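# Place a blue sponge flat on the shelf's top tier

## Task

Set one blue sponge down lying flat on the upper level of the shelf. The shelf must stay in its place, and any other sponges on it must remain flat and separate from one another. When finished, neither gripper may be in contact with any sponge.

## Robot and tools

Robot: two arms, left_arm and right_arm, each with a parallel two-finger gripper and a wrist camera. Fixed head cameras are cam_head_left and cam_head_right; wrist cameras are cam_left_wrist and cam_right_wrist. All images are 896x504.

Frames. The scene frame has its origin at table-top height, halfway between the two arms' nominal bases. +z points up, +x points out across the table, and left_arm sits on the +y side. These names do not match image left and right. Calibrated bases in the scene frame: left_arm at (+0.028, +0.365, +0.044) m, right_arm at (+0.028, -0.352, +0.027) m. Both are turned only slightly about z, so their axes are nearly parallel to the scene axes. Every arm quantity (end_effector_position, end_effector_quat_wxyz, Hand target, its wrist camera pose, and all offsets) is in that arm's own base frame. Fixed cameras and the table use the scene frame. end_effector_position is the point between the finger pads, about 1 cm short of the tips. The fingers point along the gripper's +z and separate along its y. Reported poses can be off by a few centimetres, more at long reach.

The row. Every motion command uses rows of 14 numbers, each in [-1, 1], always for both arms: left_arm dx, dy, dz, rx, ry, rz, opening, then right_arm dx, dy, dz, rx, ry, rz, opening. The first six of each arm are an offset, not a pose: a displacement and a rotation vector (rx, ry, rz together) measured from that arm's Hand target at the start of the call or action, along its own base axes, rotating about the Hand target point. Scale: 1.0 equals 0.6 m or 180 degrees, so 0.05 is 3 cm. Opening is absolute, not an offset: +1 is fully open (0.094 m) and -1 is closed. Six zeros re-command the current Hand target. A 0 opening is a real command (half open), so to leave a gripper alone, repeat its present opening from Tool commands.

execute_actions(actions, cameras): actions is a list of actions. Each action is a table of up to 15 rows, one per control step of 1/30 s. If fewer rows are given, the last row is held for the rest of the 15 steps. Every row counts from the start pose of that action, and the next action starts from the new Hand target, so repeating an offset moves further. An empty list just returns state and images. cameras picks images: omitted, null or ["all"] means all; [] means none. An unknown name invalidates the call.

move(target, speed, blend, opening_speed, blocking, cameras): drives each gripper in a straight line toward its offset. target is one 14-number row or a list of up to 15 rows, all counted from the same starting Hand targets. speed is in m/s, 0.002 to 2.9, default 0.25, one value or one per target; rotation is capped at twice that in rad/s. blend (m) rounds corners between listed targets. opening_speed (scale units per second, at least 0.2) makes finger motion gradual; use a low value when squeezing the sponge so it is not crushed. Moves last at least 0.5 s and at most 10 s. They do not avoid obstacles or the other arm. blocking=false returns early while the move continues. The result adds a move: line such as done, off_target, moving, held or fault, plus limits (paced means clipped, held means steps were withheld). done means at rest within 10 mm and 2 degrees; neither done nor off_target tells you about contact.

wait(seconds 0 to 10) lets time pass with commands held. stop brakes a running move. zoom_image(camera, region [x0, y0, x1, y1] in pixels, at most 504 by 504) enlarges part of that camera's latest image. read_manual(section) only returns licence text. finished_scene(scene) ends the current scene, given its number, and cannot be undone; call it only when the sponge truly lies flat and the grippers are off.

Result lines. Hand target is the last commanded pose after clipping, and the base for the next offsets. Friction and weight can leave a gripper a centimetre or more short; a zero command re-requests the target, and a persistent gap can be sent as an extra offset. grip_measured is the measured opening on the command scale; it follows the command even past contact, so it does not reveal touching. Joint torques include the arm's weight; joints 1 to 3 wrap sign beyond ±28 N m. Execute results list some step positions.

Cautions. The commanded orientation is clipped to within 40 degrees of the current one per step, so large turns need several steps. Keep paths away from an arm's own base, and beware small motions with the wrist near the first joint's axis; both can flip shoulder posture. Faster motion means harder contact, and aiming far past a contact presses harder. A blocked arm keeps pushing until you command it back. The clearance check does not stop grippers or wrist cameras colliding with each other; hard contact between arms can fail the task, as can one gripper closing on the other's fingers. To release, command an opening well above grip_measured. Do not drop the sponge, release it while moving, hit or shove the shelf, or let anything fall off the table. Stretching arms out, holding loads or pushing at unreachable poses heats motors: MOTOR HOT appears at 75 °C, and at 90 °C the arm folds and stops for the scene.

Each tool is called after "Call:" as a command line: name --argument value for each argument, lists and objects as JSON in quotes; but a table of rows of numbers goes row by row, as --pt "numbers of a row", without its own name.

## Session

Call:
execute_actions --actions '[]'

Scene clock: 0.00 s.
left_arm: end_effector_position=(+0.4037, +0.0232, +0.1015) grip_measured=+1.000 end_effector_quat_wxyz=(+0.592, -0.061, +0.803, -0.007) | right_arm: end_effector_position=(+0.4034, -0.0341, +0.1189) grip_measured=+1.000 end_effector_quat_wxyz=(+0.612, +0.054, +0.785, -0.084)
Joint positions: left_arm=[0.048 1.581 0.38 0.898 -0.015 -0.093 0.094] | right_arm=[0 1.563 0.378 0.94 0.199 -0.019 0.094]
Joint velocities: within noise
Joint torques (N m): no reading
Motor temperatures (°C): left_arm=[26 27 28 25 24 27 28] | right_arm=[27 29 26 27 27 28 28]
Heat: left arm: 28 °C; right arm: 29 °C.
Hand target: left_arm +0.4088, +0.0243, +0.1166; +0.610, -0.060, +0.790, -0.004 | right_arm +0.4078, -0.0355, +0.1345; +0.629, +0.060, +0.770, -0.083
Tool commands: left_gripper/opening=+1.0 right_gripper/opening=+1.0

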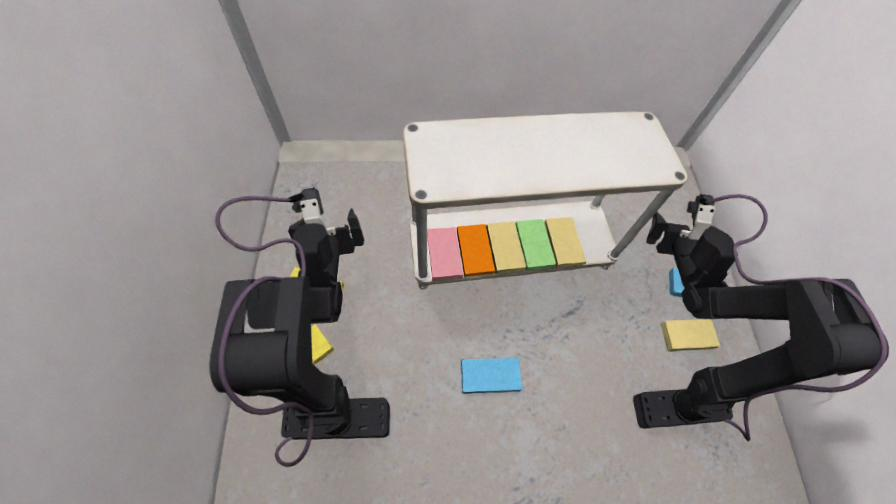

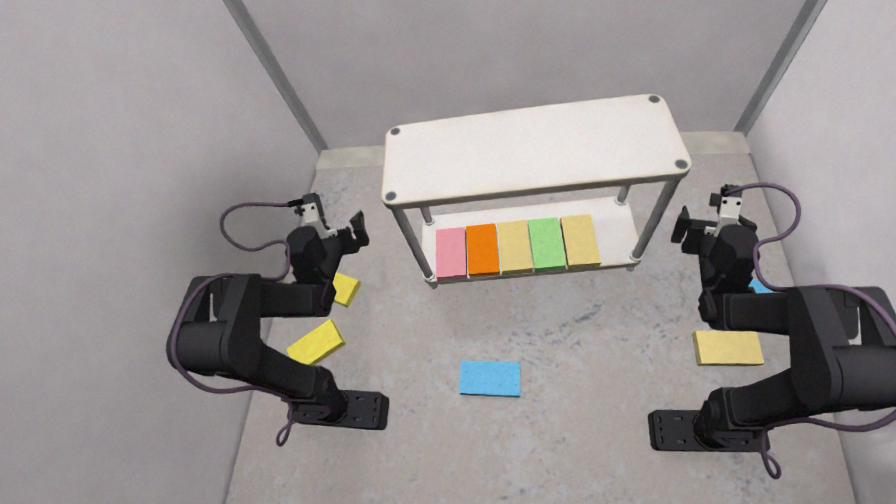

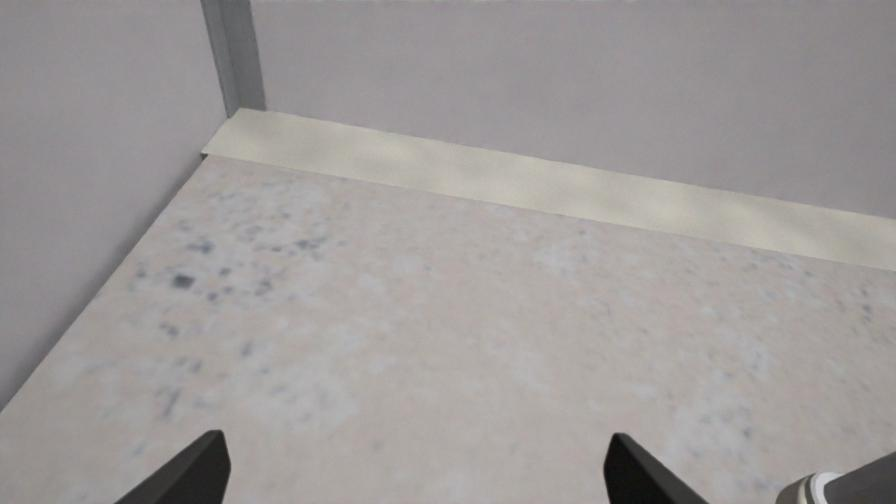

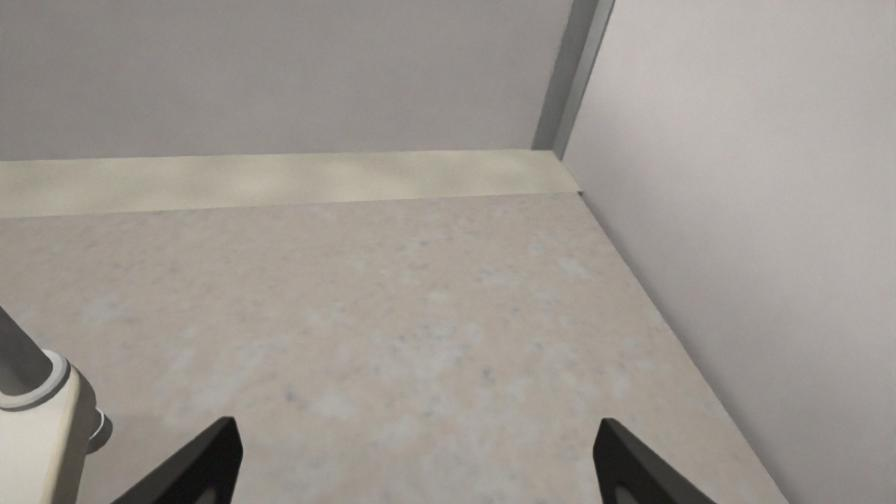

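Call:
move --target '[0,0,0,0,0,0,1,-0.25,-0.056,0.26,0.047,0.312,0.05,1]' --speed 0.45

Scene clock: 2.70 s.
left_arm: end_effector_position=(+0.4037, +0.0232, +0.1015) grip_measured=+1.000 end_effector_quat_wxyz=(+0.592, -0.061, +0.803, -0.007) | right_arm: end_effector_position=(+0.2612, -0.0755, +0.2775) grip_measured=+1.000 end_effector_quat_wxyz=(+0.183, +0.012, +0.983, -0.005)
Joint positions: left_arm=[0.048 1.581 0.38 0.898 -0.015 -0.093 0.094] | right_arm=[-0.359 1.385 1.694 -1.529 -0.113 -0.315 0.094]
Joint velocities: within noise
Joint torques (N m): left_arm=[0.03 -4.82 5.14 1.84 -0.02 -0.01] | right_arm=[-0.2 -4.64 7.1 0.72 -0.25 -0.07]
Motor temperatures (°C): left_arm=[26 27 29 26 24 27 28] | right_arm=[27 30 27 27 27 28 28]
Heat: left arm: 29 °C; right arm: 30 °C.
Hand target: left_arm +0.4088, +0.0243, +0.1166; +0.610, -0.060, +0.790, -0.004 | right_arm +0.2578, -0.0691, +0.2905; +0.192, +0.000, +0.981, +0.000
Off the commanded pose: left_arm 0.016 m, 3 deg | right_arm 0.015 m, 2 deg.
joint sent to its limit (right arm) — joint 4 (wrist pitch), lower limit. The joint targets are off in position, not in orientation.
move: off_target (left_arm, right_arm)

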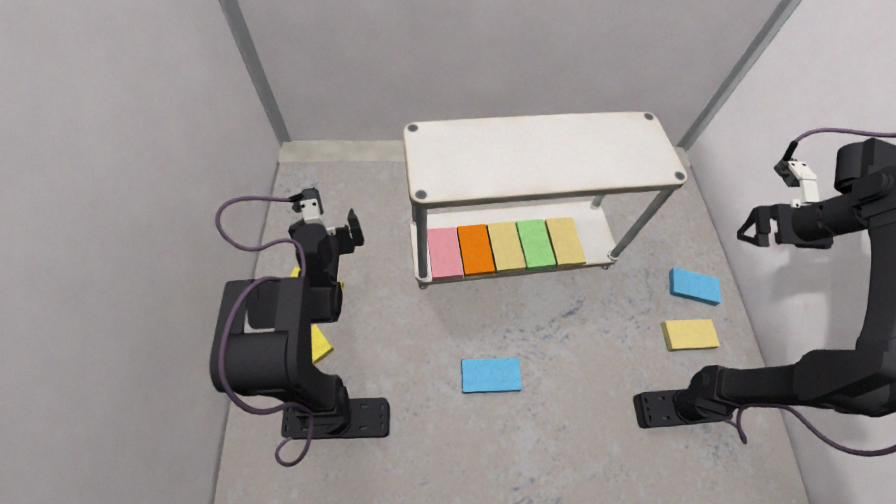

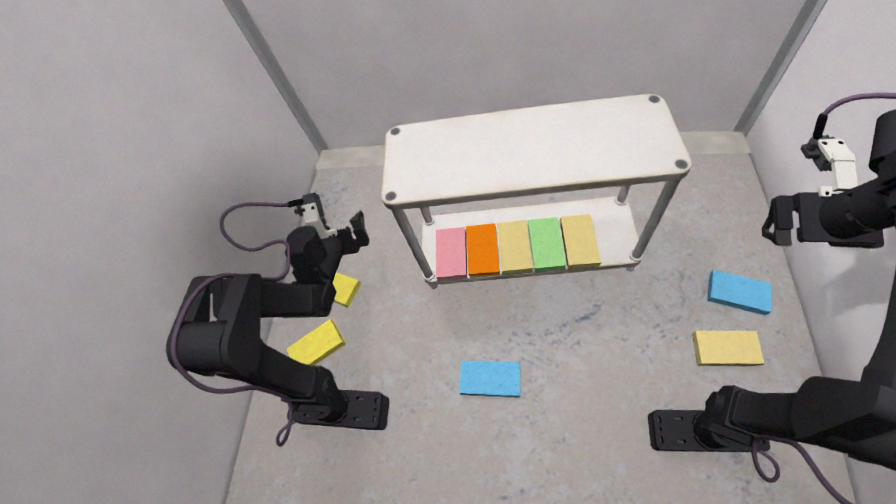

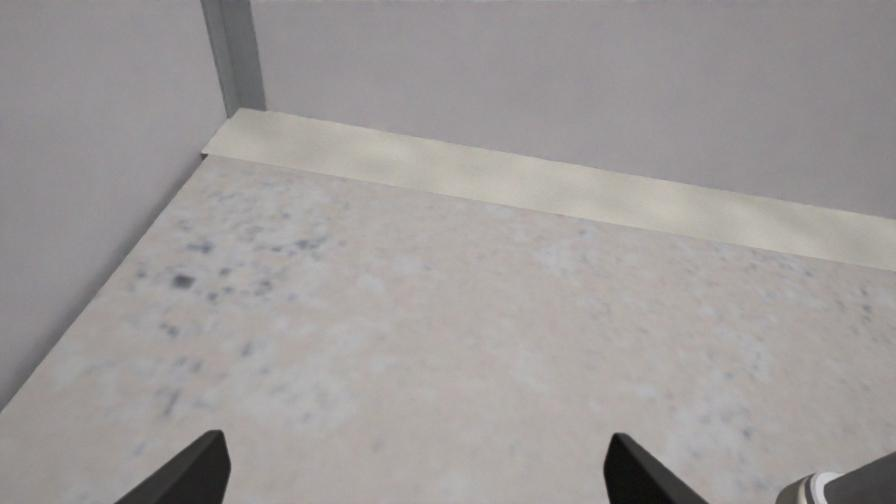

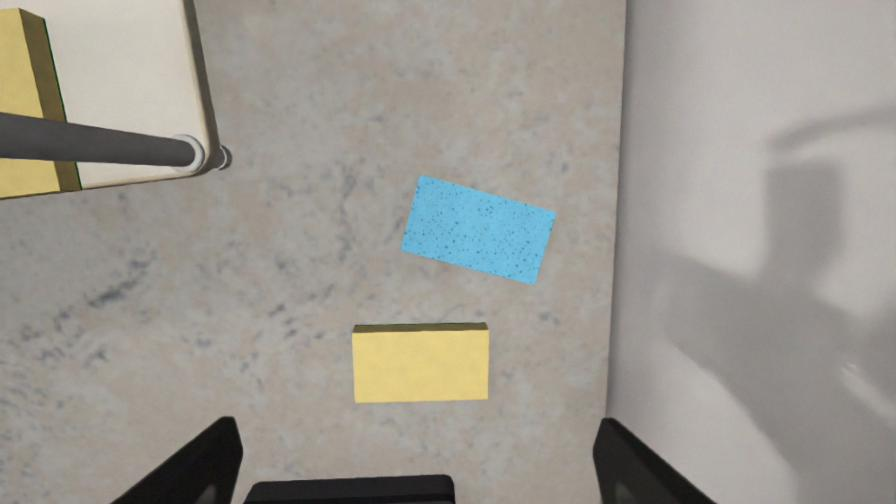

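Call:
move --pt "0 0 0 0 0 0 1 0 0.365 -0.02 0 0 0.25 1" --pt "0 0 0 0 0 0 1 -0.272 0.665 -0.05 0 0 0.5 1" --speed 0.5 --blend 0.08

Scene clock: 6.87 s.
left_arm: end_effector_position=(+0.4037, +0.0232, +0.1015) grip_measured=+1.000 end_effector_quat_wxyz=(+0.592, -0.061, +0.803, -0.007) | right_arm: end_effector_position=(+0.0897, +0.3158, +0.2415) grip_measured=+1.000 end_effector_quat_wxyz=(-0.096, +0.694, -0.704, -0.114)
Joint positions: left_arm=[0.048 1.581 0.38 0.898 -0.015 -0.093 0.094] | right_arm=[1.226 1.601 1.755 -1.451 -0.12 -0.313 0.094]
Joint velocities: within noise
Joint torques (N m): left_arm=[0.02 -4.83 5.16 1.86 -0.01 -0.01] | right_arm=[-0.31 -6.24 8.03 1.26 -0.16 -0.07]
Motor temperatures (°C): left_arm=[26 27 29 27 24 27 28] | right_arm=[27 30 27 28 27 28 28]
Heat: left arm: 29 °C; right arm: 30 °C.
Hand target: left_arm +0.4088, +0.0243, +0.1166; +0.610, -0.060, +0.790, -0.004 | right_arm +0.0946, +0.3299, +0.2605; -0.135, +0.694, -0.694, -0.136
Off the commanded pose: left_arm 0.016 m, 3 deg | right_arm 0.024 m, 5 deg.
move: off_target (left_arm, right_arm)

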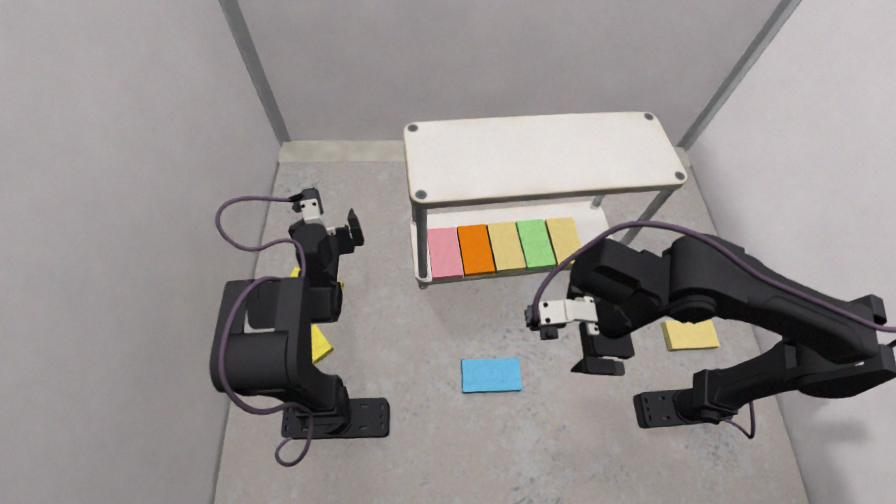

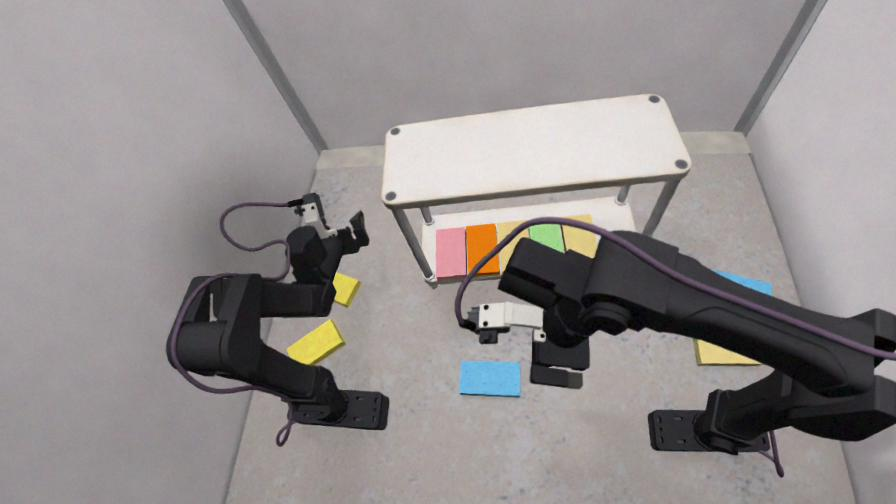

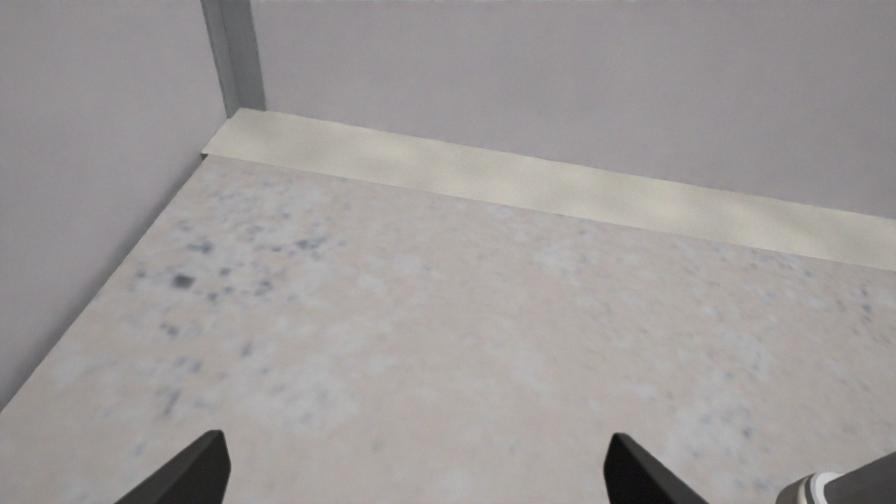

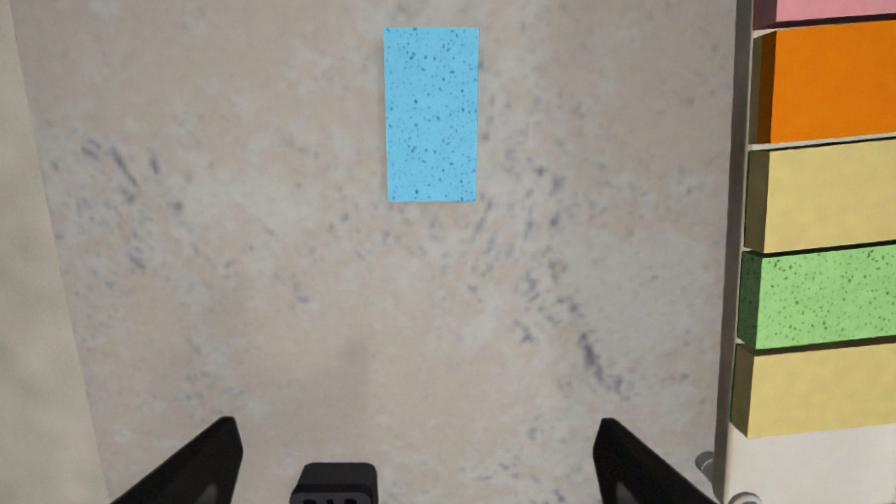

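Call:
move --target '[0,0,0,0,0,0,1,-0.021,0.089,-0.345,0.139,0,0,1]' --speed 0.4 --cameras '["cam_right_wrist"]'

Scene clock: 9.57 s.
left_arm: end_effector_position=(+0.4037, +0.0232, +0.1015) grip_measured=+1.000 end_effector_quat_wxyz=(+0.592, -0.061, +0.803, -0.007) | right_arm: end_effector_position=(+0.0869, +0.3748, +0.0469) grip_measured=+1.000 end_effector_quat_wxyz=(-0.268, +0.652, -0.659, -0.262)
Joint positions: left_arm=[0.048 1.581 0.38 0.898 -0.015 -0.093 0.094] | right_arm=[1.241 1.567 0.662 0.078 -0.215 -0.234 0.094]
Joint velocities: within noise
Joint torques (N m): left_arm=[0.03 -4.85 5.11 1.85 -0.01 0] | right_arm=[0.38 -5.45 3.67 2.32 -0.26 0.07]
Motor temperatures (°C): left_arm=[26 28 29 28 24 27 28] | right_arm=[27 30 27 28 27 28 28]
Heat: left arm: 29 °C; right arm: 30 °C.
Hand target: left_arm +0.4088, +0.0243, +0.1166; +0.610, -0.060, +0.790, -0.004 | right_arm +0.0820, +0.3833, +0.0535; -0.283, +0.648, -0.648, -0.283
Off the commanded pose: left_arm 0.016 m, 3 deg | right_arm 0.012 m, 3 deg.
move: off_target (left_arm, right_arm)
Images, in order (width x height): cam_right_wrist 896x504.

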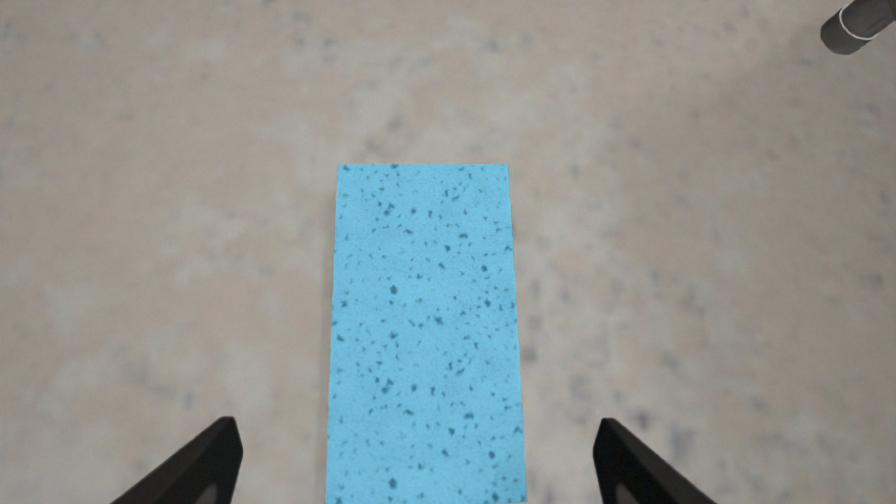

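Call:
move --pt "0 0 0 0 0 0 1 0.002 0.078 -0.088 0 0 0 1" --pt "0 0 0 0 0 0 1 0.002 0.078 -0.088 0 0 0 0.15" --opening_speed 1.0 --speed 0.15 --cameras '["cam_right_wrist"]'

Scene clock: 13.20 s.
left_arm: end_effector_position=(+0.4037, +0.0232, +0.1015) grip_measured=+1.000 end_effector_quat_wxyz=(+0.592, -0.061, +0.803, -0.007) | right_arm: end_effector_position=(+0.0866, +0.4161, -0.0075) grip_measured=+0.368 end_effector_quat_wxyz=(-0.275, +0.652, -0.654, -0.267)
Joint positions: left_arm=[0.048 1.581 0.38 0.898 -0.015 -0.093 0.094] | right_arm=[1.284 1.882 0.72 0.359 -0.189 -0.206 0.064]
Joint velocities: within noise
Joint torques (N m): left_arm=[0.05 -4.86 5.12 1.87 -0.01 -0.01] | right_arm=[0.4 -6.34 6.06 1.85 -0.2 0.11]
Motor temperatures (°C): left_arm=[26 28 29 28 24 27 28] | right_arm=[27 31 28 29 27 28 28]
Heat: left arm: 29 °C; right arm: 31 °C.
Hand target: left_arm +0.4088, +0.0243, +0.1166; +0.610, -0.060, +0.790, -0.004 | right_arm +0.0832, +0.4301, +0.0007; -0.283, +0.648, -0.648, -0.283
Off the commanded pose: left_arm 0.016 m, 3 deg | right_arm 0.017 m, 2 deg.
move: off_target (left_arm, right_arm); target 2's new opening was sent with right_arm's hand 0.017 m and 2 deg from that target
Images, in order (width x height): cam_right_wrist 896x504.

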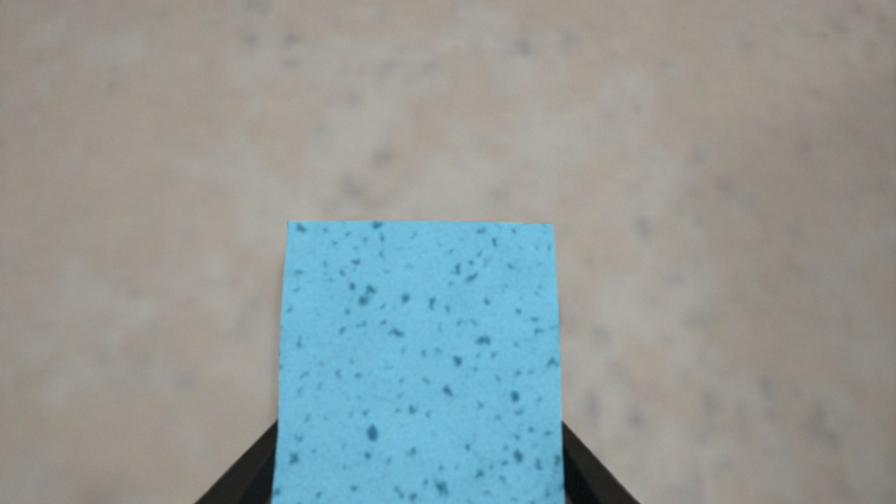

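Call:
move --pt "0 0 0 0 0 0 1 0 -0.02 0.1 0 0 0 0.15" --pt "0 0 0 0 0 0 1 0.195 -0.25 0.733 0.08 -0.029 -0.222 0.15" --pt "0 0 0 0 0 0 1 0.515 -0.405 0.752 0.071 -0.054 -0.416 0.15" --speed 0.38 --blend '[0.03,0.06,0]' --cameras '["cam_head_left","cam_right_wrist"]'

Scene clock: 17.93 s.
left_arm: end_effector_position=(+0.4037, +0.0232, +0.1015) grip_measured=+1.000 end_effector_quat_wxyz=(+0.592, -0.061, +0.803, -0.007) | right_arm: end_effector_position=(+0.3998, +0.1927, +0.4418) grip_measured=+0.367 end_effector_quat_wxyz=(+0.508, -0.117, +0.850, +0.070)
Joint positions: left_arm=[0.048 1.581 0.38 0.898 -0.015 -0.093 0.094] | right_arm=[0.54 1.693 2.246 -1.062 0.234 0.13 0.064]
Joint velocities: within noise
Joint torques (N m): left_arm=[0.05 -4.85 5.15 1.87 0 -0.02] | right_arm=[0.02 -6.43 7.62 1.51 0.16 0.06]
Motor temperatures (°C): left_arm=[26 28 30 29 24 27 28] | right_arm=[27 31 28 30 27 28 28]
Heat: left arm: 30 °C; right arm: 31 °C.
Hand target: left_arm +0.4088, +0.0243, +0.1166; +0.610, -0.060, +0.790, -0.004 | right_arm +0.3922, +0.1871, +0.4519; +0.511, -0.109, +0.850, +0.067
Off the commanded pose: left_arm 0.016 m, 3 deg | right_arm 0.014 m, 1 deg.
move: off_target (left_arm, right_arm)
Images, in order (width x height): cam_head_left 896x504, cam_right_wrist 896x504.

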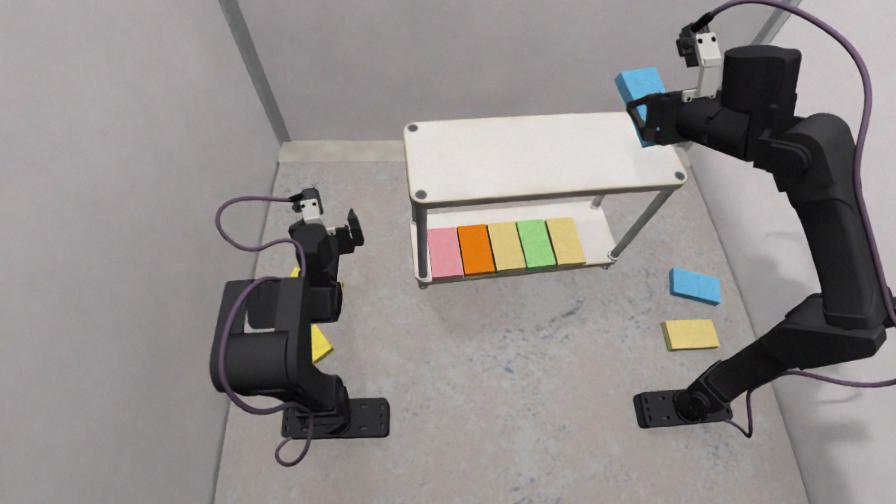

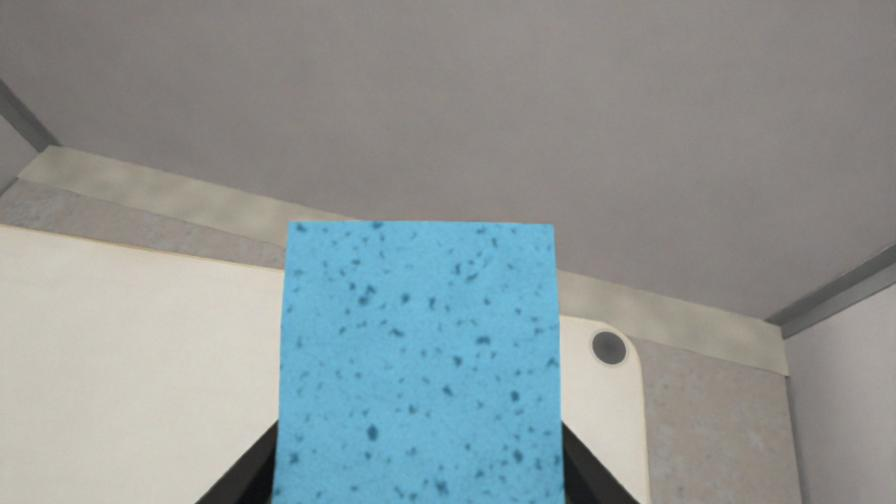

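Call:
move --pt "0 0 0 0 0 0 1 -0.007 -0.023 -0.12 -0.027 0.102 0 0.15" --pt "0 0 0 0 0 0 1 -0.007 -0.023 -0.147 -0.027 0.102 0 0.15" --speed '[0.2,0.06]' --cameras '["cam_head_left","cam_head_right","cam_right_wrist"]'

Scene clock: 20.07 s.
left_arm: end_effector_position=(+0.4037, +0.0232, +0.1015) grip_measured=+1.000 end_effector_quat_wxyz=(+0.592, -0.061, +0.803, -0.007) | right_arm: end_effector_position=(+0.3917, +0.1788, +0.3505) grip_measured=+0.367 end_effector_quat_wxyz=(+0.346, -0.125, +0.929, +0.041)
Joint positions: left_arm=[0.048 1.581 0.38 0.898 -0.015 -0.093 0.094] | right_arm=[0.49 1.799 2.265 -1.339 0.154 0.165 0.064]
Joint velocities: within noise
Joint torques (N m): left_arm=[0.02 -4.83 5.16 1.85 -0.01 -0.02] | right_arm=[-0.47 -9.66 3.34 1.75 -0.06 0.05]
Motor temperatures (°C): left_arm=[26 28 30 29 24 27 28] | right_arm=[27 31 28 30 27 28 29]
Heat: left arm: 30 °C; right arm: 31 °C.
Hand target: left_arm +0.4088, +0.0243, +0.1166; +0.610, -0.060, +0.790, -0.004 | right_arm +0.3880, +0.1733, +0.3637; +0.364, -0.119, +0.922, +0.048
Off the commanded pose: left_arm 0.016 m, 3 deg | right_arm 0.015 m, 2 deg.
move: off_target (left_arm, right_arm)
Images, in order (width x height): cam_head_left 896x504, cam_head_right 896x504, cam_right_wrist 896x504.

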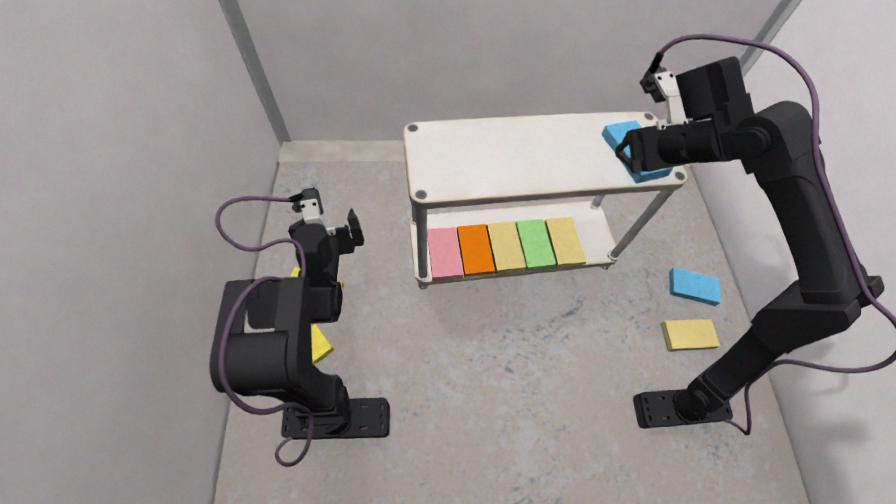

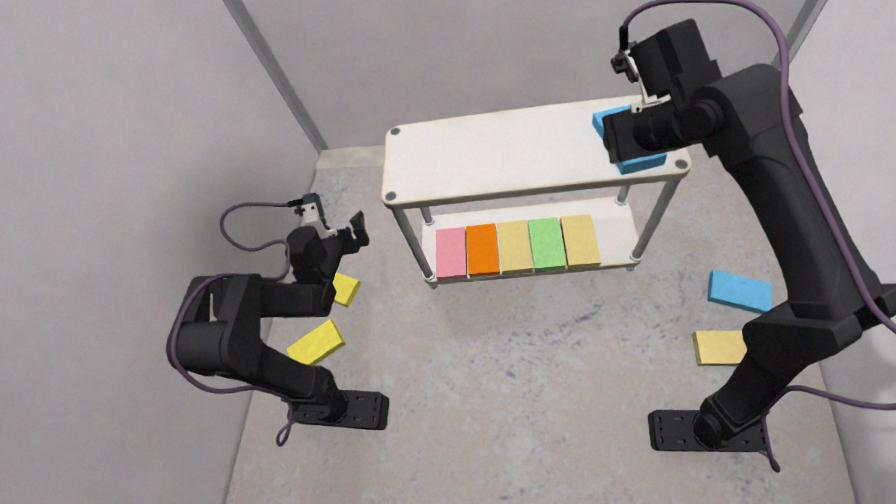

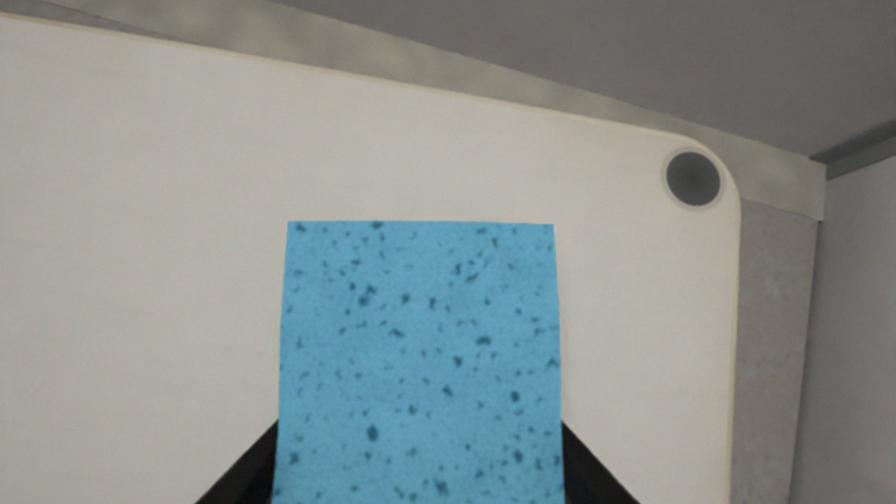

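Call:
move --pt "0 0 0 0 0 0 1 0 0 -0.006 0.0057 -0.0215 0 0.15" --pt "0 0 0 0 0 0 1 0 0 -0.006 0.0057 -0.0215 0 0.8" --opening_speed 1.5 --speed 0.15 --cameras '["cam_head_left"]'

Call:
move --target '[0,0,0,0,0,0,1,-0.13,-0.05,0.135,0,0,0,0.8]'

Scene clock: 22.43 s.
left_arm: end_effector_position=(+0.4037, +0.0232, +0.1015) grip_measured=+1.000 end_effector_quat_wxyz=(+0.592, -0.061, +0.803, -0.007) | right_arm: end_effector_position=(+0.3895, +0.1719, +0.3466) grip_measured=+0.797 end_effector_quat_wxyz=(+0.371, -0.116, +0.920, +0.047)
Joint positions: left_arm=[0.048 1.581 0.38 0.898 -0.015 -0.093 0.094] | right_arm=[0.479 1.685 2.059 -1.19 0.157 0.165 0.084]
Joint velocities: within noise
Joint torques (N m): left_arm=[0.03 -4.88 5.15 1.86 0 -0.02] | right_arm=[0.12 -8.65 3.48 2.05 0.07 0]
Motor temperatures (°C): left_arm=[26 28 30 30 24 27 28] | right_arm=[27 32 28 30 27 28 29]
Heat: left arm: 30 °C; right arm: 32 °C.
Hand target: left_arm +0.4088, +0.0243, +0.1166; +0.610, -0.060, +0.790, -0.004 | right_arm +0.3880, +0.1733, +0.3601; +0.396, -0.117, +0.909, +0.052
Off the commanded pose: left_arm 0.016 m, 3 deg | right_arm 0.014 m, 3 deg.
move: off_target (left_arm, right_arm); target 2's new opening was sent with right_arm's hand 0.014 m and 3 deg from that target
Images, in order (width x height): cam_head_left 896x504.

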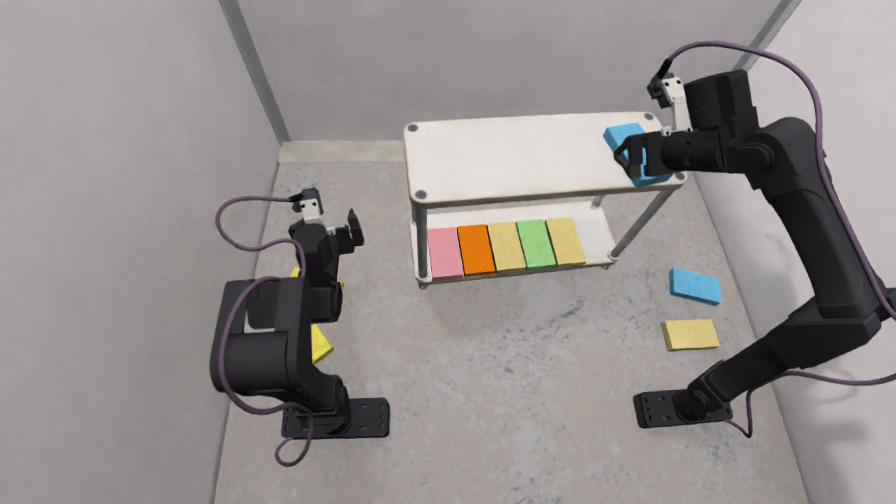

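Scene clock: 23.93 s.
left_arm: end_effector_position=(+0.4037, +0.0232, +0.1015) grip_measured=+1.000 end_effector_quat_wxyz=(+0.592, -0.061, +0.803, -0.007) | right_arm: end_effector_position=(+0.3177, +0.1485, +0.4409) grip_measured=+0.797 end_effector_quat_wxyz=(+0.420, -0.122, +0.897, +0.065)
Joint positions: left_arm=[0.048 1.581 0.38 0.898 -0.015 -0.093 0.094] | right_arm=[0.526 1.635 2.442 -1.516 0.182 0.171 0.084]
Joint velocities: within noise
Joint torques (N m): left_arm=[0.06 -4.88 5.15 1.86 0 -0.02] | right_arm=[0.28 -4.81 4.4 1.34 0.17 0.07]
Motor temperatures (°C): left_arm=[26 28 30 30 24 27 28] | right_arm=[27 32 28 30 27 28 29]
Heat: left arm: 30 °C; right arm: 32 °C.
Hand target: left_arm +0.4088, +0.0243, +0.1166; +0.610, -0.060, +0.790, -0.004 | right_arm +0.3100, +0.1433, +0.4411; +0.396, -0.117, +0.909, +0.052
Off the commanded pose: left_arm 0.016 m, 3 deg | right_arm 0.009 m, 3 deg.
joint sent to its limit (right arm) — joint 4 (wrist pitch), lower limit. The joint targets are off in position, not in orientation.
move: off_target (left_arm, right_arm)

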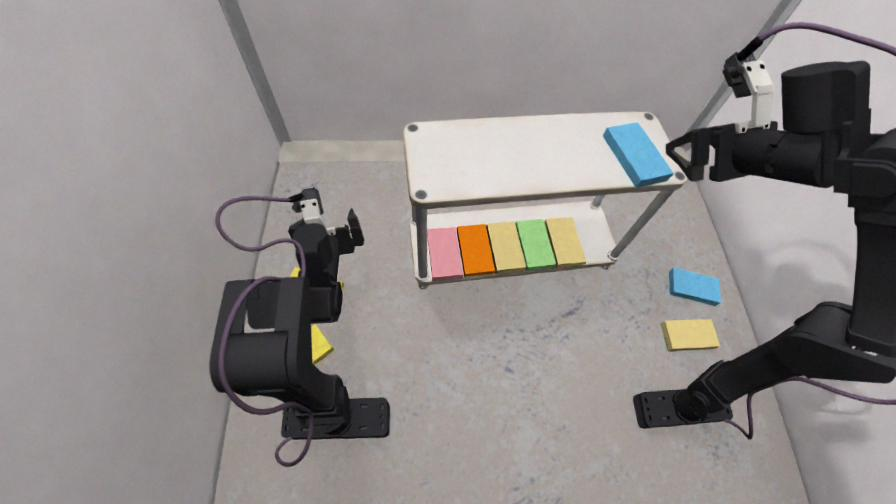

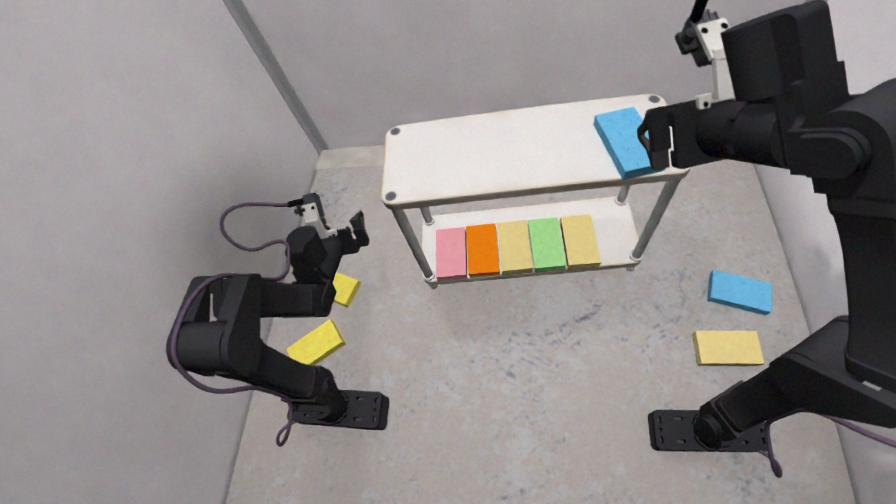

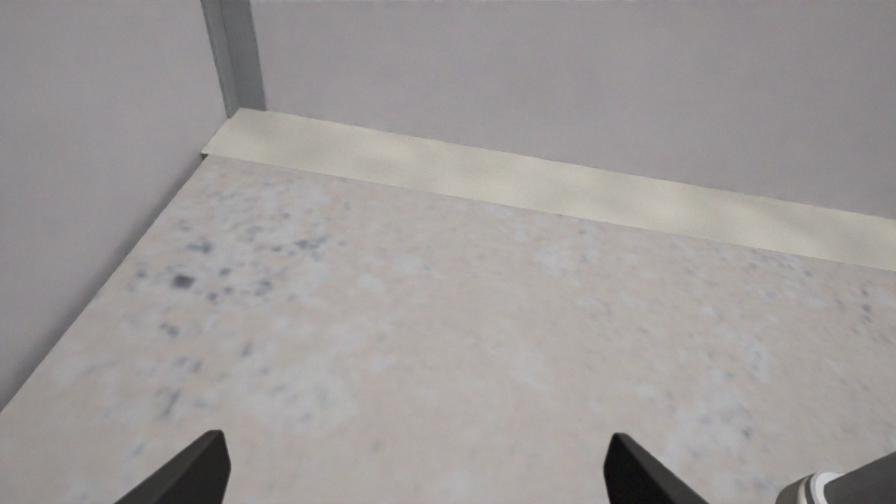

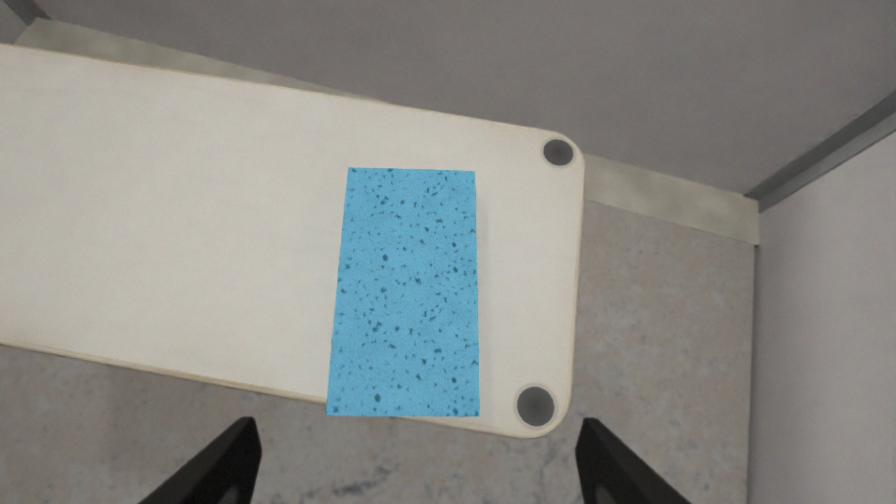

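Call:
move --pt "0 0 0 0 0 0 1 0.13 0.05 -0.128 0 0 0 0.8" --pt "0 0 0 0 0 0 1 0.13 0.05 -0.128 0 0 0 0.2" --opening_speed 1.2 --speed 0.2 --cameras '["cam_right_wrist"]'

Call:
move --pt "0 0 0 0 0 0 1 0.01 0 0.022 0 0 0 0.2" --pt "0 0 0 0 0 0 1 0.045 0.006 0.022 0 0 0 0.2" --pt "0 0 0 0 0 0 1 0.045 0.006 0 0 0 0 0.2" --speed 0.08 --cameras '["cam_head_left","cam_head_right","cam_right_wrist"]'

Scene clock: 27.03 s.
left_arm: end_effector_position=(+0.4037, +0.0232, +0.1015) grip_measured=+1.000 end_effector_quat_wxyz=(+0.592, -0.061, +0.803, -0.007) | right_arm: end_effector_position=(+0.3787, +0.1732, +0.3539) grip_measured=+0.353 end_effector_quat_wxyz=(+0.370, -0.125, +0.920, +0.044)
Joint positions: left_arm=[0.048 1.581 0.38 0.898 -0.015 -0.093 0.094] | right_arm=[0.499 1.676 2.088 -1.235 0.17 0.162 0.064]
Joint velocities: within noise
Joint torques (N m): left_arm=[0.03 -4.82 5.15 1.85 -0.01 0] | right_arm=[-0.5 -6.89 3.79 2.29 -0.04 -0.07]
Motor temperatures (°C): left_arm=[26 28 30 30 24 27 28] | right_arm=[27 32 28 31 27 28 29]
Heat: left arm: 30 °C; right arm: 32 °C.
Hand target: left_arm +0.4088, +0.0243, +0.1166; +0.610, -0.060, +0.790, -0.004 | right_arm +0.3880, +0.1733, +0.3643; +0.396, -0.117, +0.909, +0.052
Off the commanded pose: left_arm 0.016 m, 3 deg | right_arm 0.014 m, 4 deg.
move: off_target (left_arm, right_arm); target 2's new opening was sent with right_arm's hand 0.015 m and 4 deg from that target
Images, in order (width x height): cam_right_wrist 896x504.

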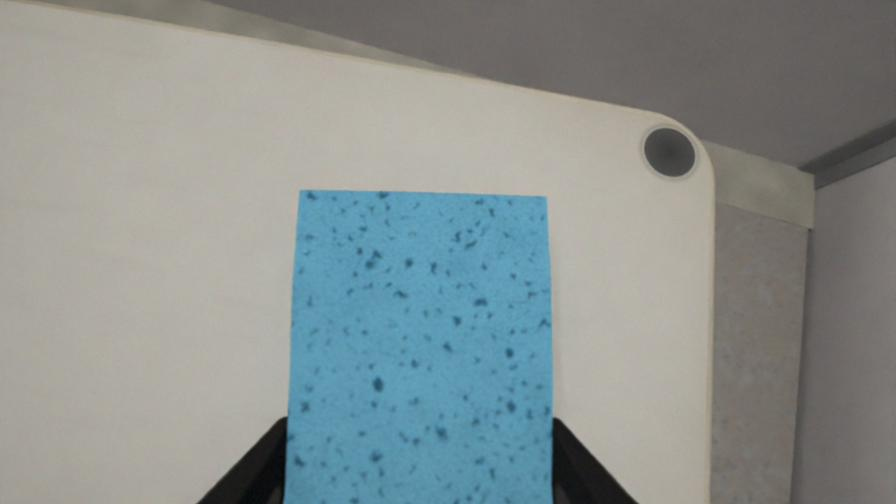

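Scene clock: 28.40 s.
left_arm: end_effector_position=(+0.4037, +0.0232, +0.1015) grip_measured=+1.000 end_effector_quat_wxyz=(+0.592, -0.061, +0.803, -0.007) | right_arm: end_effector_position=(+0.4164, +0.1800, +0.3545) grip_measured=+0.352 end_effector_quat_wxyz=(+0.381, -0.121, +0.916, +0.046)
Joint positions: left_arm=[0.048 1.581 0.38 0.898 -0.015 -0.093 0.094] | right_arm=[0.465 1.806 2.229 -1.218 0.151 0.141 0.063]
Joint velocities: within noise
Joint torques (N m): left_arm=[-0.02 -4.78 5.15 1.86 0 0] | right_arm=[-0.49 -9.29 3.11 1.94 -0.08 -0.06]
Motor temperatures (°C): left_arm=[26 28 30 30 24 27 28] | right_arm=[27 32 28 31 27 28 29]
Heat: left arm: 30 °C; right arm: 32 °C.
Hand target: left_arm +0.4088, +0.0243, +0.1166; +0.610, -0.060, +0.790, -0.004 | right_arm +0.4150, +0.1769, +0.3643; +0.396, -0.117, +0.909, +0.052
Off the commanded pose: left_arm 0.016 m, 3 deg | right_arm 0.010 m, 2 deg.
move: off_target (left_arm)
Images, in order (width x height): cam_head_left 896x504, cam_head_right 896x504, cam_right_wrist 896x504.

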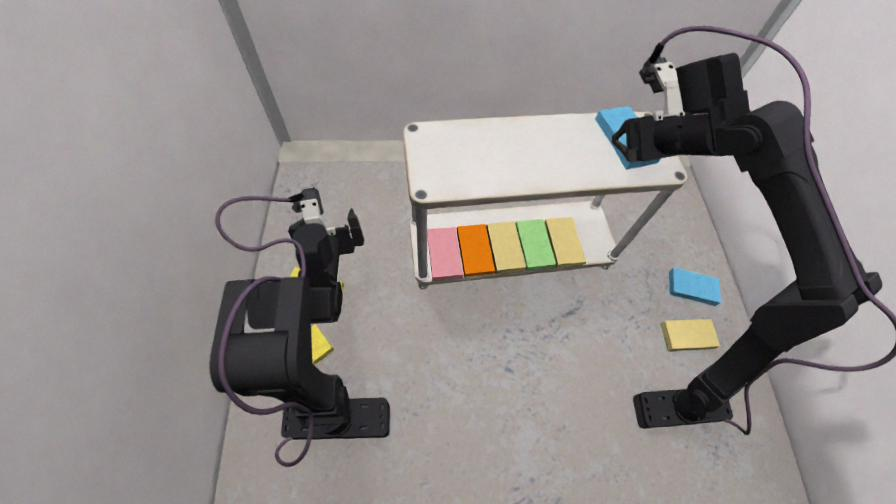

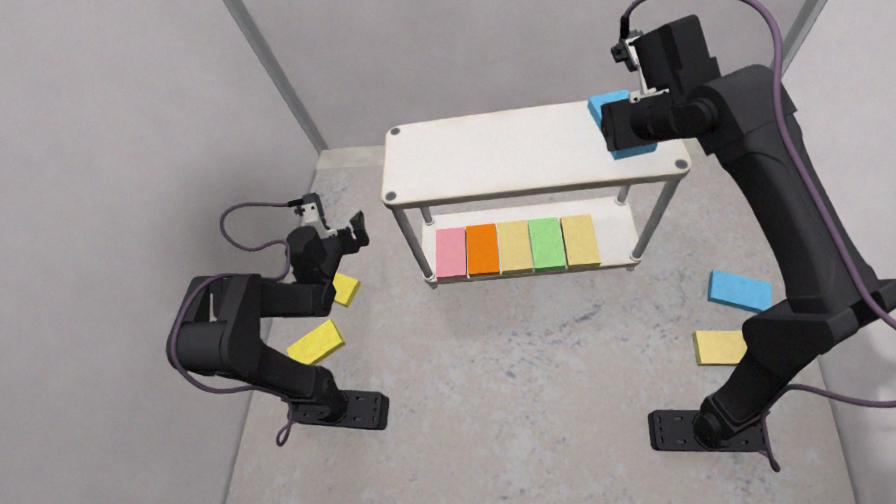

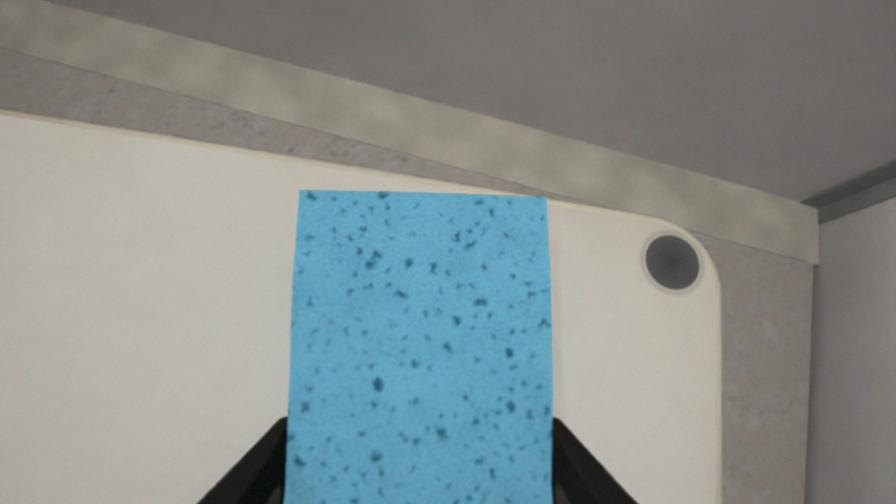

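Call:
move --pt "0 0 0 0 0 0 1 -0.005 0 0.018 0 0 0 0.2" --pt "0 0 0 0 0 0 1 -0.027 -0.004 0.018 0 0 0 0.2" --pt "0 0 0 0 0 0 1 -0.027 -0.004 -0.003 0 0 0 0.2" --speed 0.08 --cameras '["cam_head_left","cam_right_wrist"]'

Scene clock: 29.70 s.
left_arm: end_effector_position=(+0.4037, +0.0232, +0.1015) grip_measured=+1.000 end_effector_quat_wxyz=(+0.592, -0.061, +0.803, -0.007) | right_arm: end_effector_position=(+0.4019, +0.1727, +0.3545) grip_measured=+0.352 end_effector_quat_wxyz=(+0.381, -0.121, +0.915, +0.046)
Joint positions: left_arm=[0.048 1.581 0.38 0.898 -0.015 -0.093 0.094] | right_arm=[0.465 1.73 2.131 -1.195 0.151 0.141 0.063]
Joint velocities: within noise
Joint torques (N m): left_arm=[0.06 -4.81 5.14 1.88 0 -0.02] | right_arm=[0.29 -8.53 3.12 1.96 0.03 0.04]
Motor temperatures (°C): left_arm=[26 28 30 30 24 27 28] | right_arm=[27 32 28 31 27 28 29]
Heat: left arm: 30 °C; right arm: 32 °C.
Hand target: left_arm +0.4088, +0.0243, +0.1166; +0.610, -0.060, +0.790, -0.004 | right_arm +0.3988, +0.1745, +0.3625; +0.396, -0.117, +0.909, +0.052
Off the commanded pose: left_arm 0.016 m, 3 deg | right_arm 0.009 m, 2 deg.
move: off_target (left_arm)
Images, in order (width x height): cam_head_left 896x504, cam_right_wrist 896x504.

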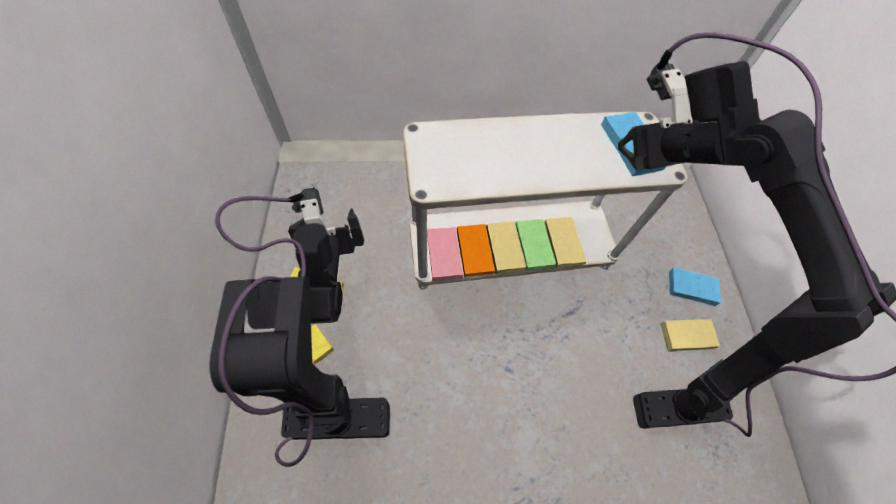

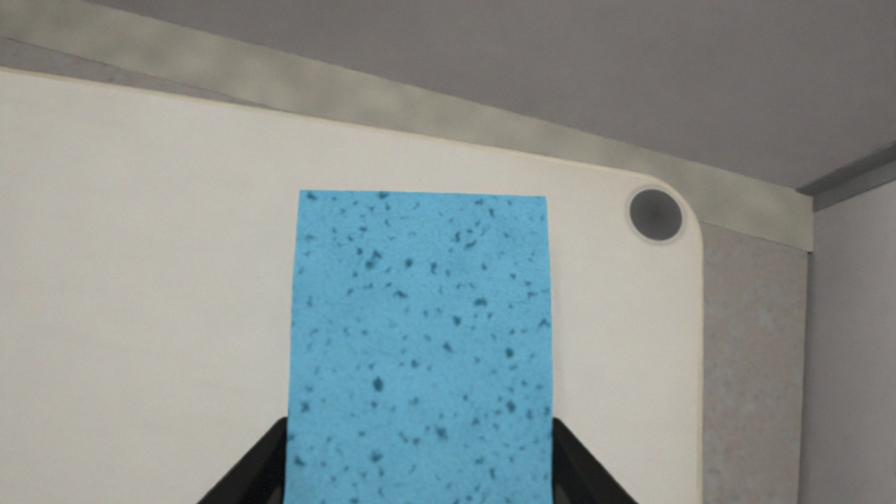

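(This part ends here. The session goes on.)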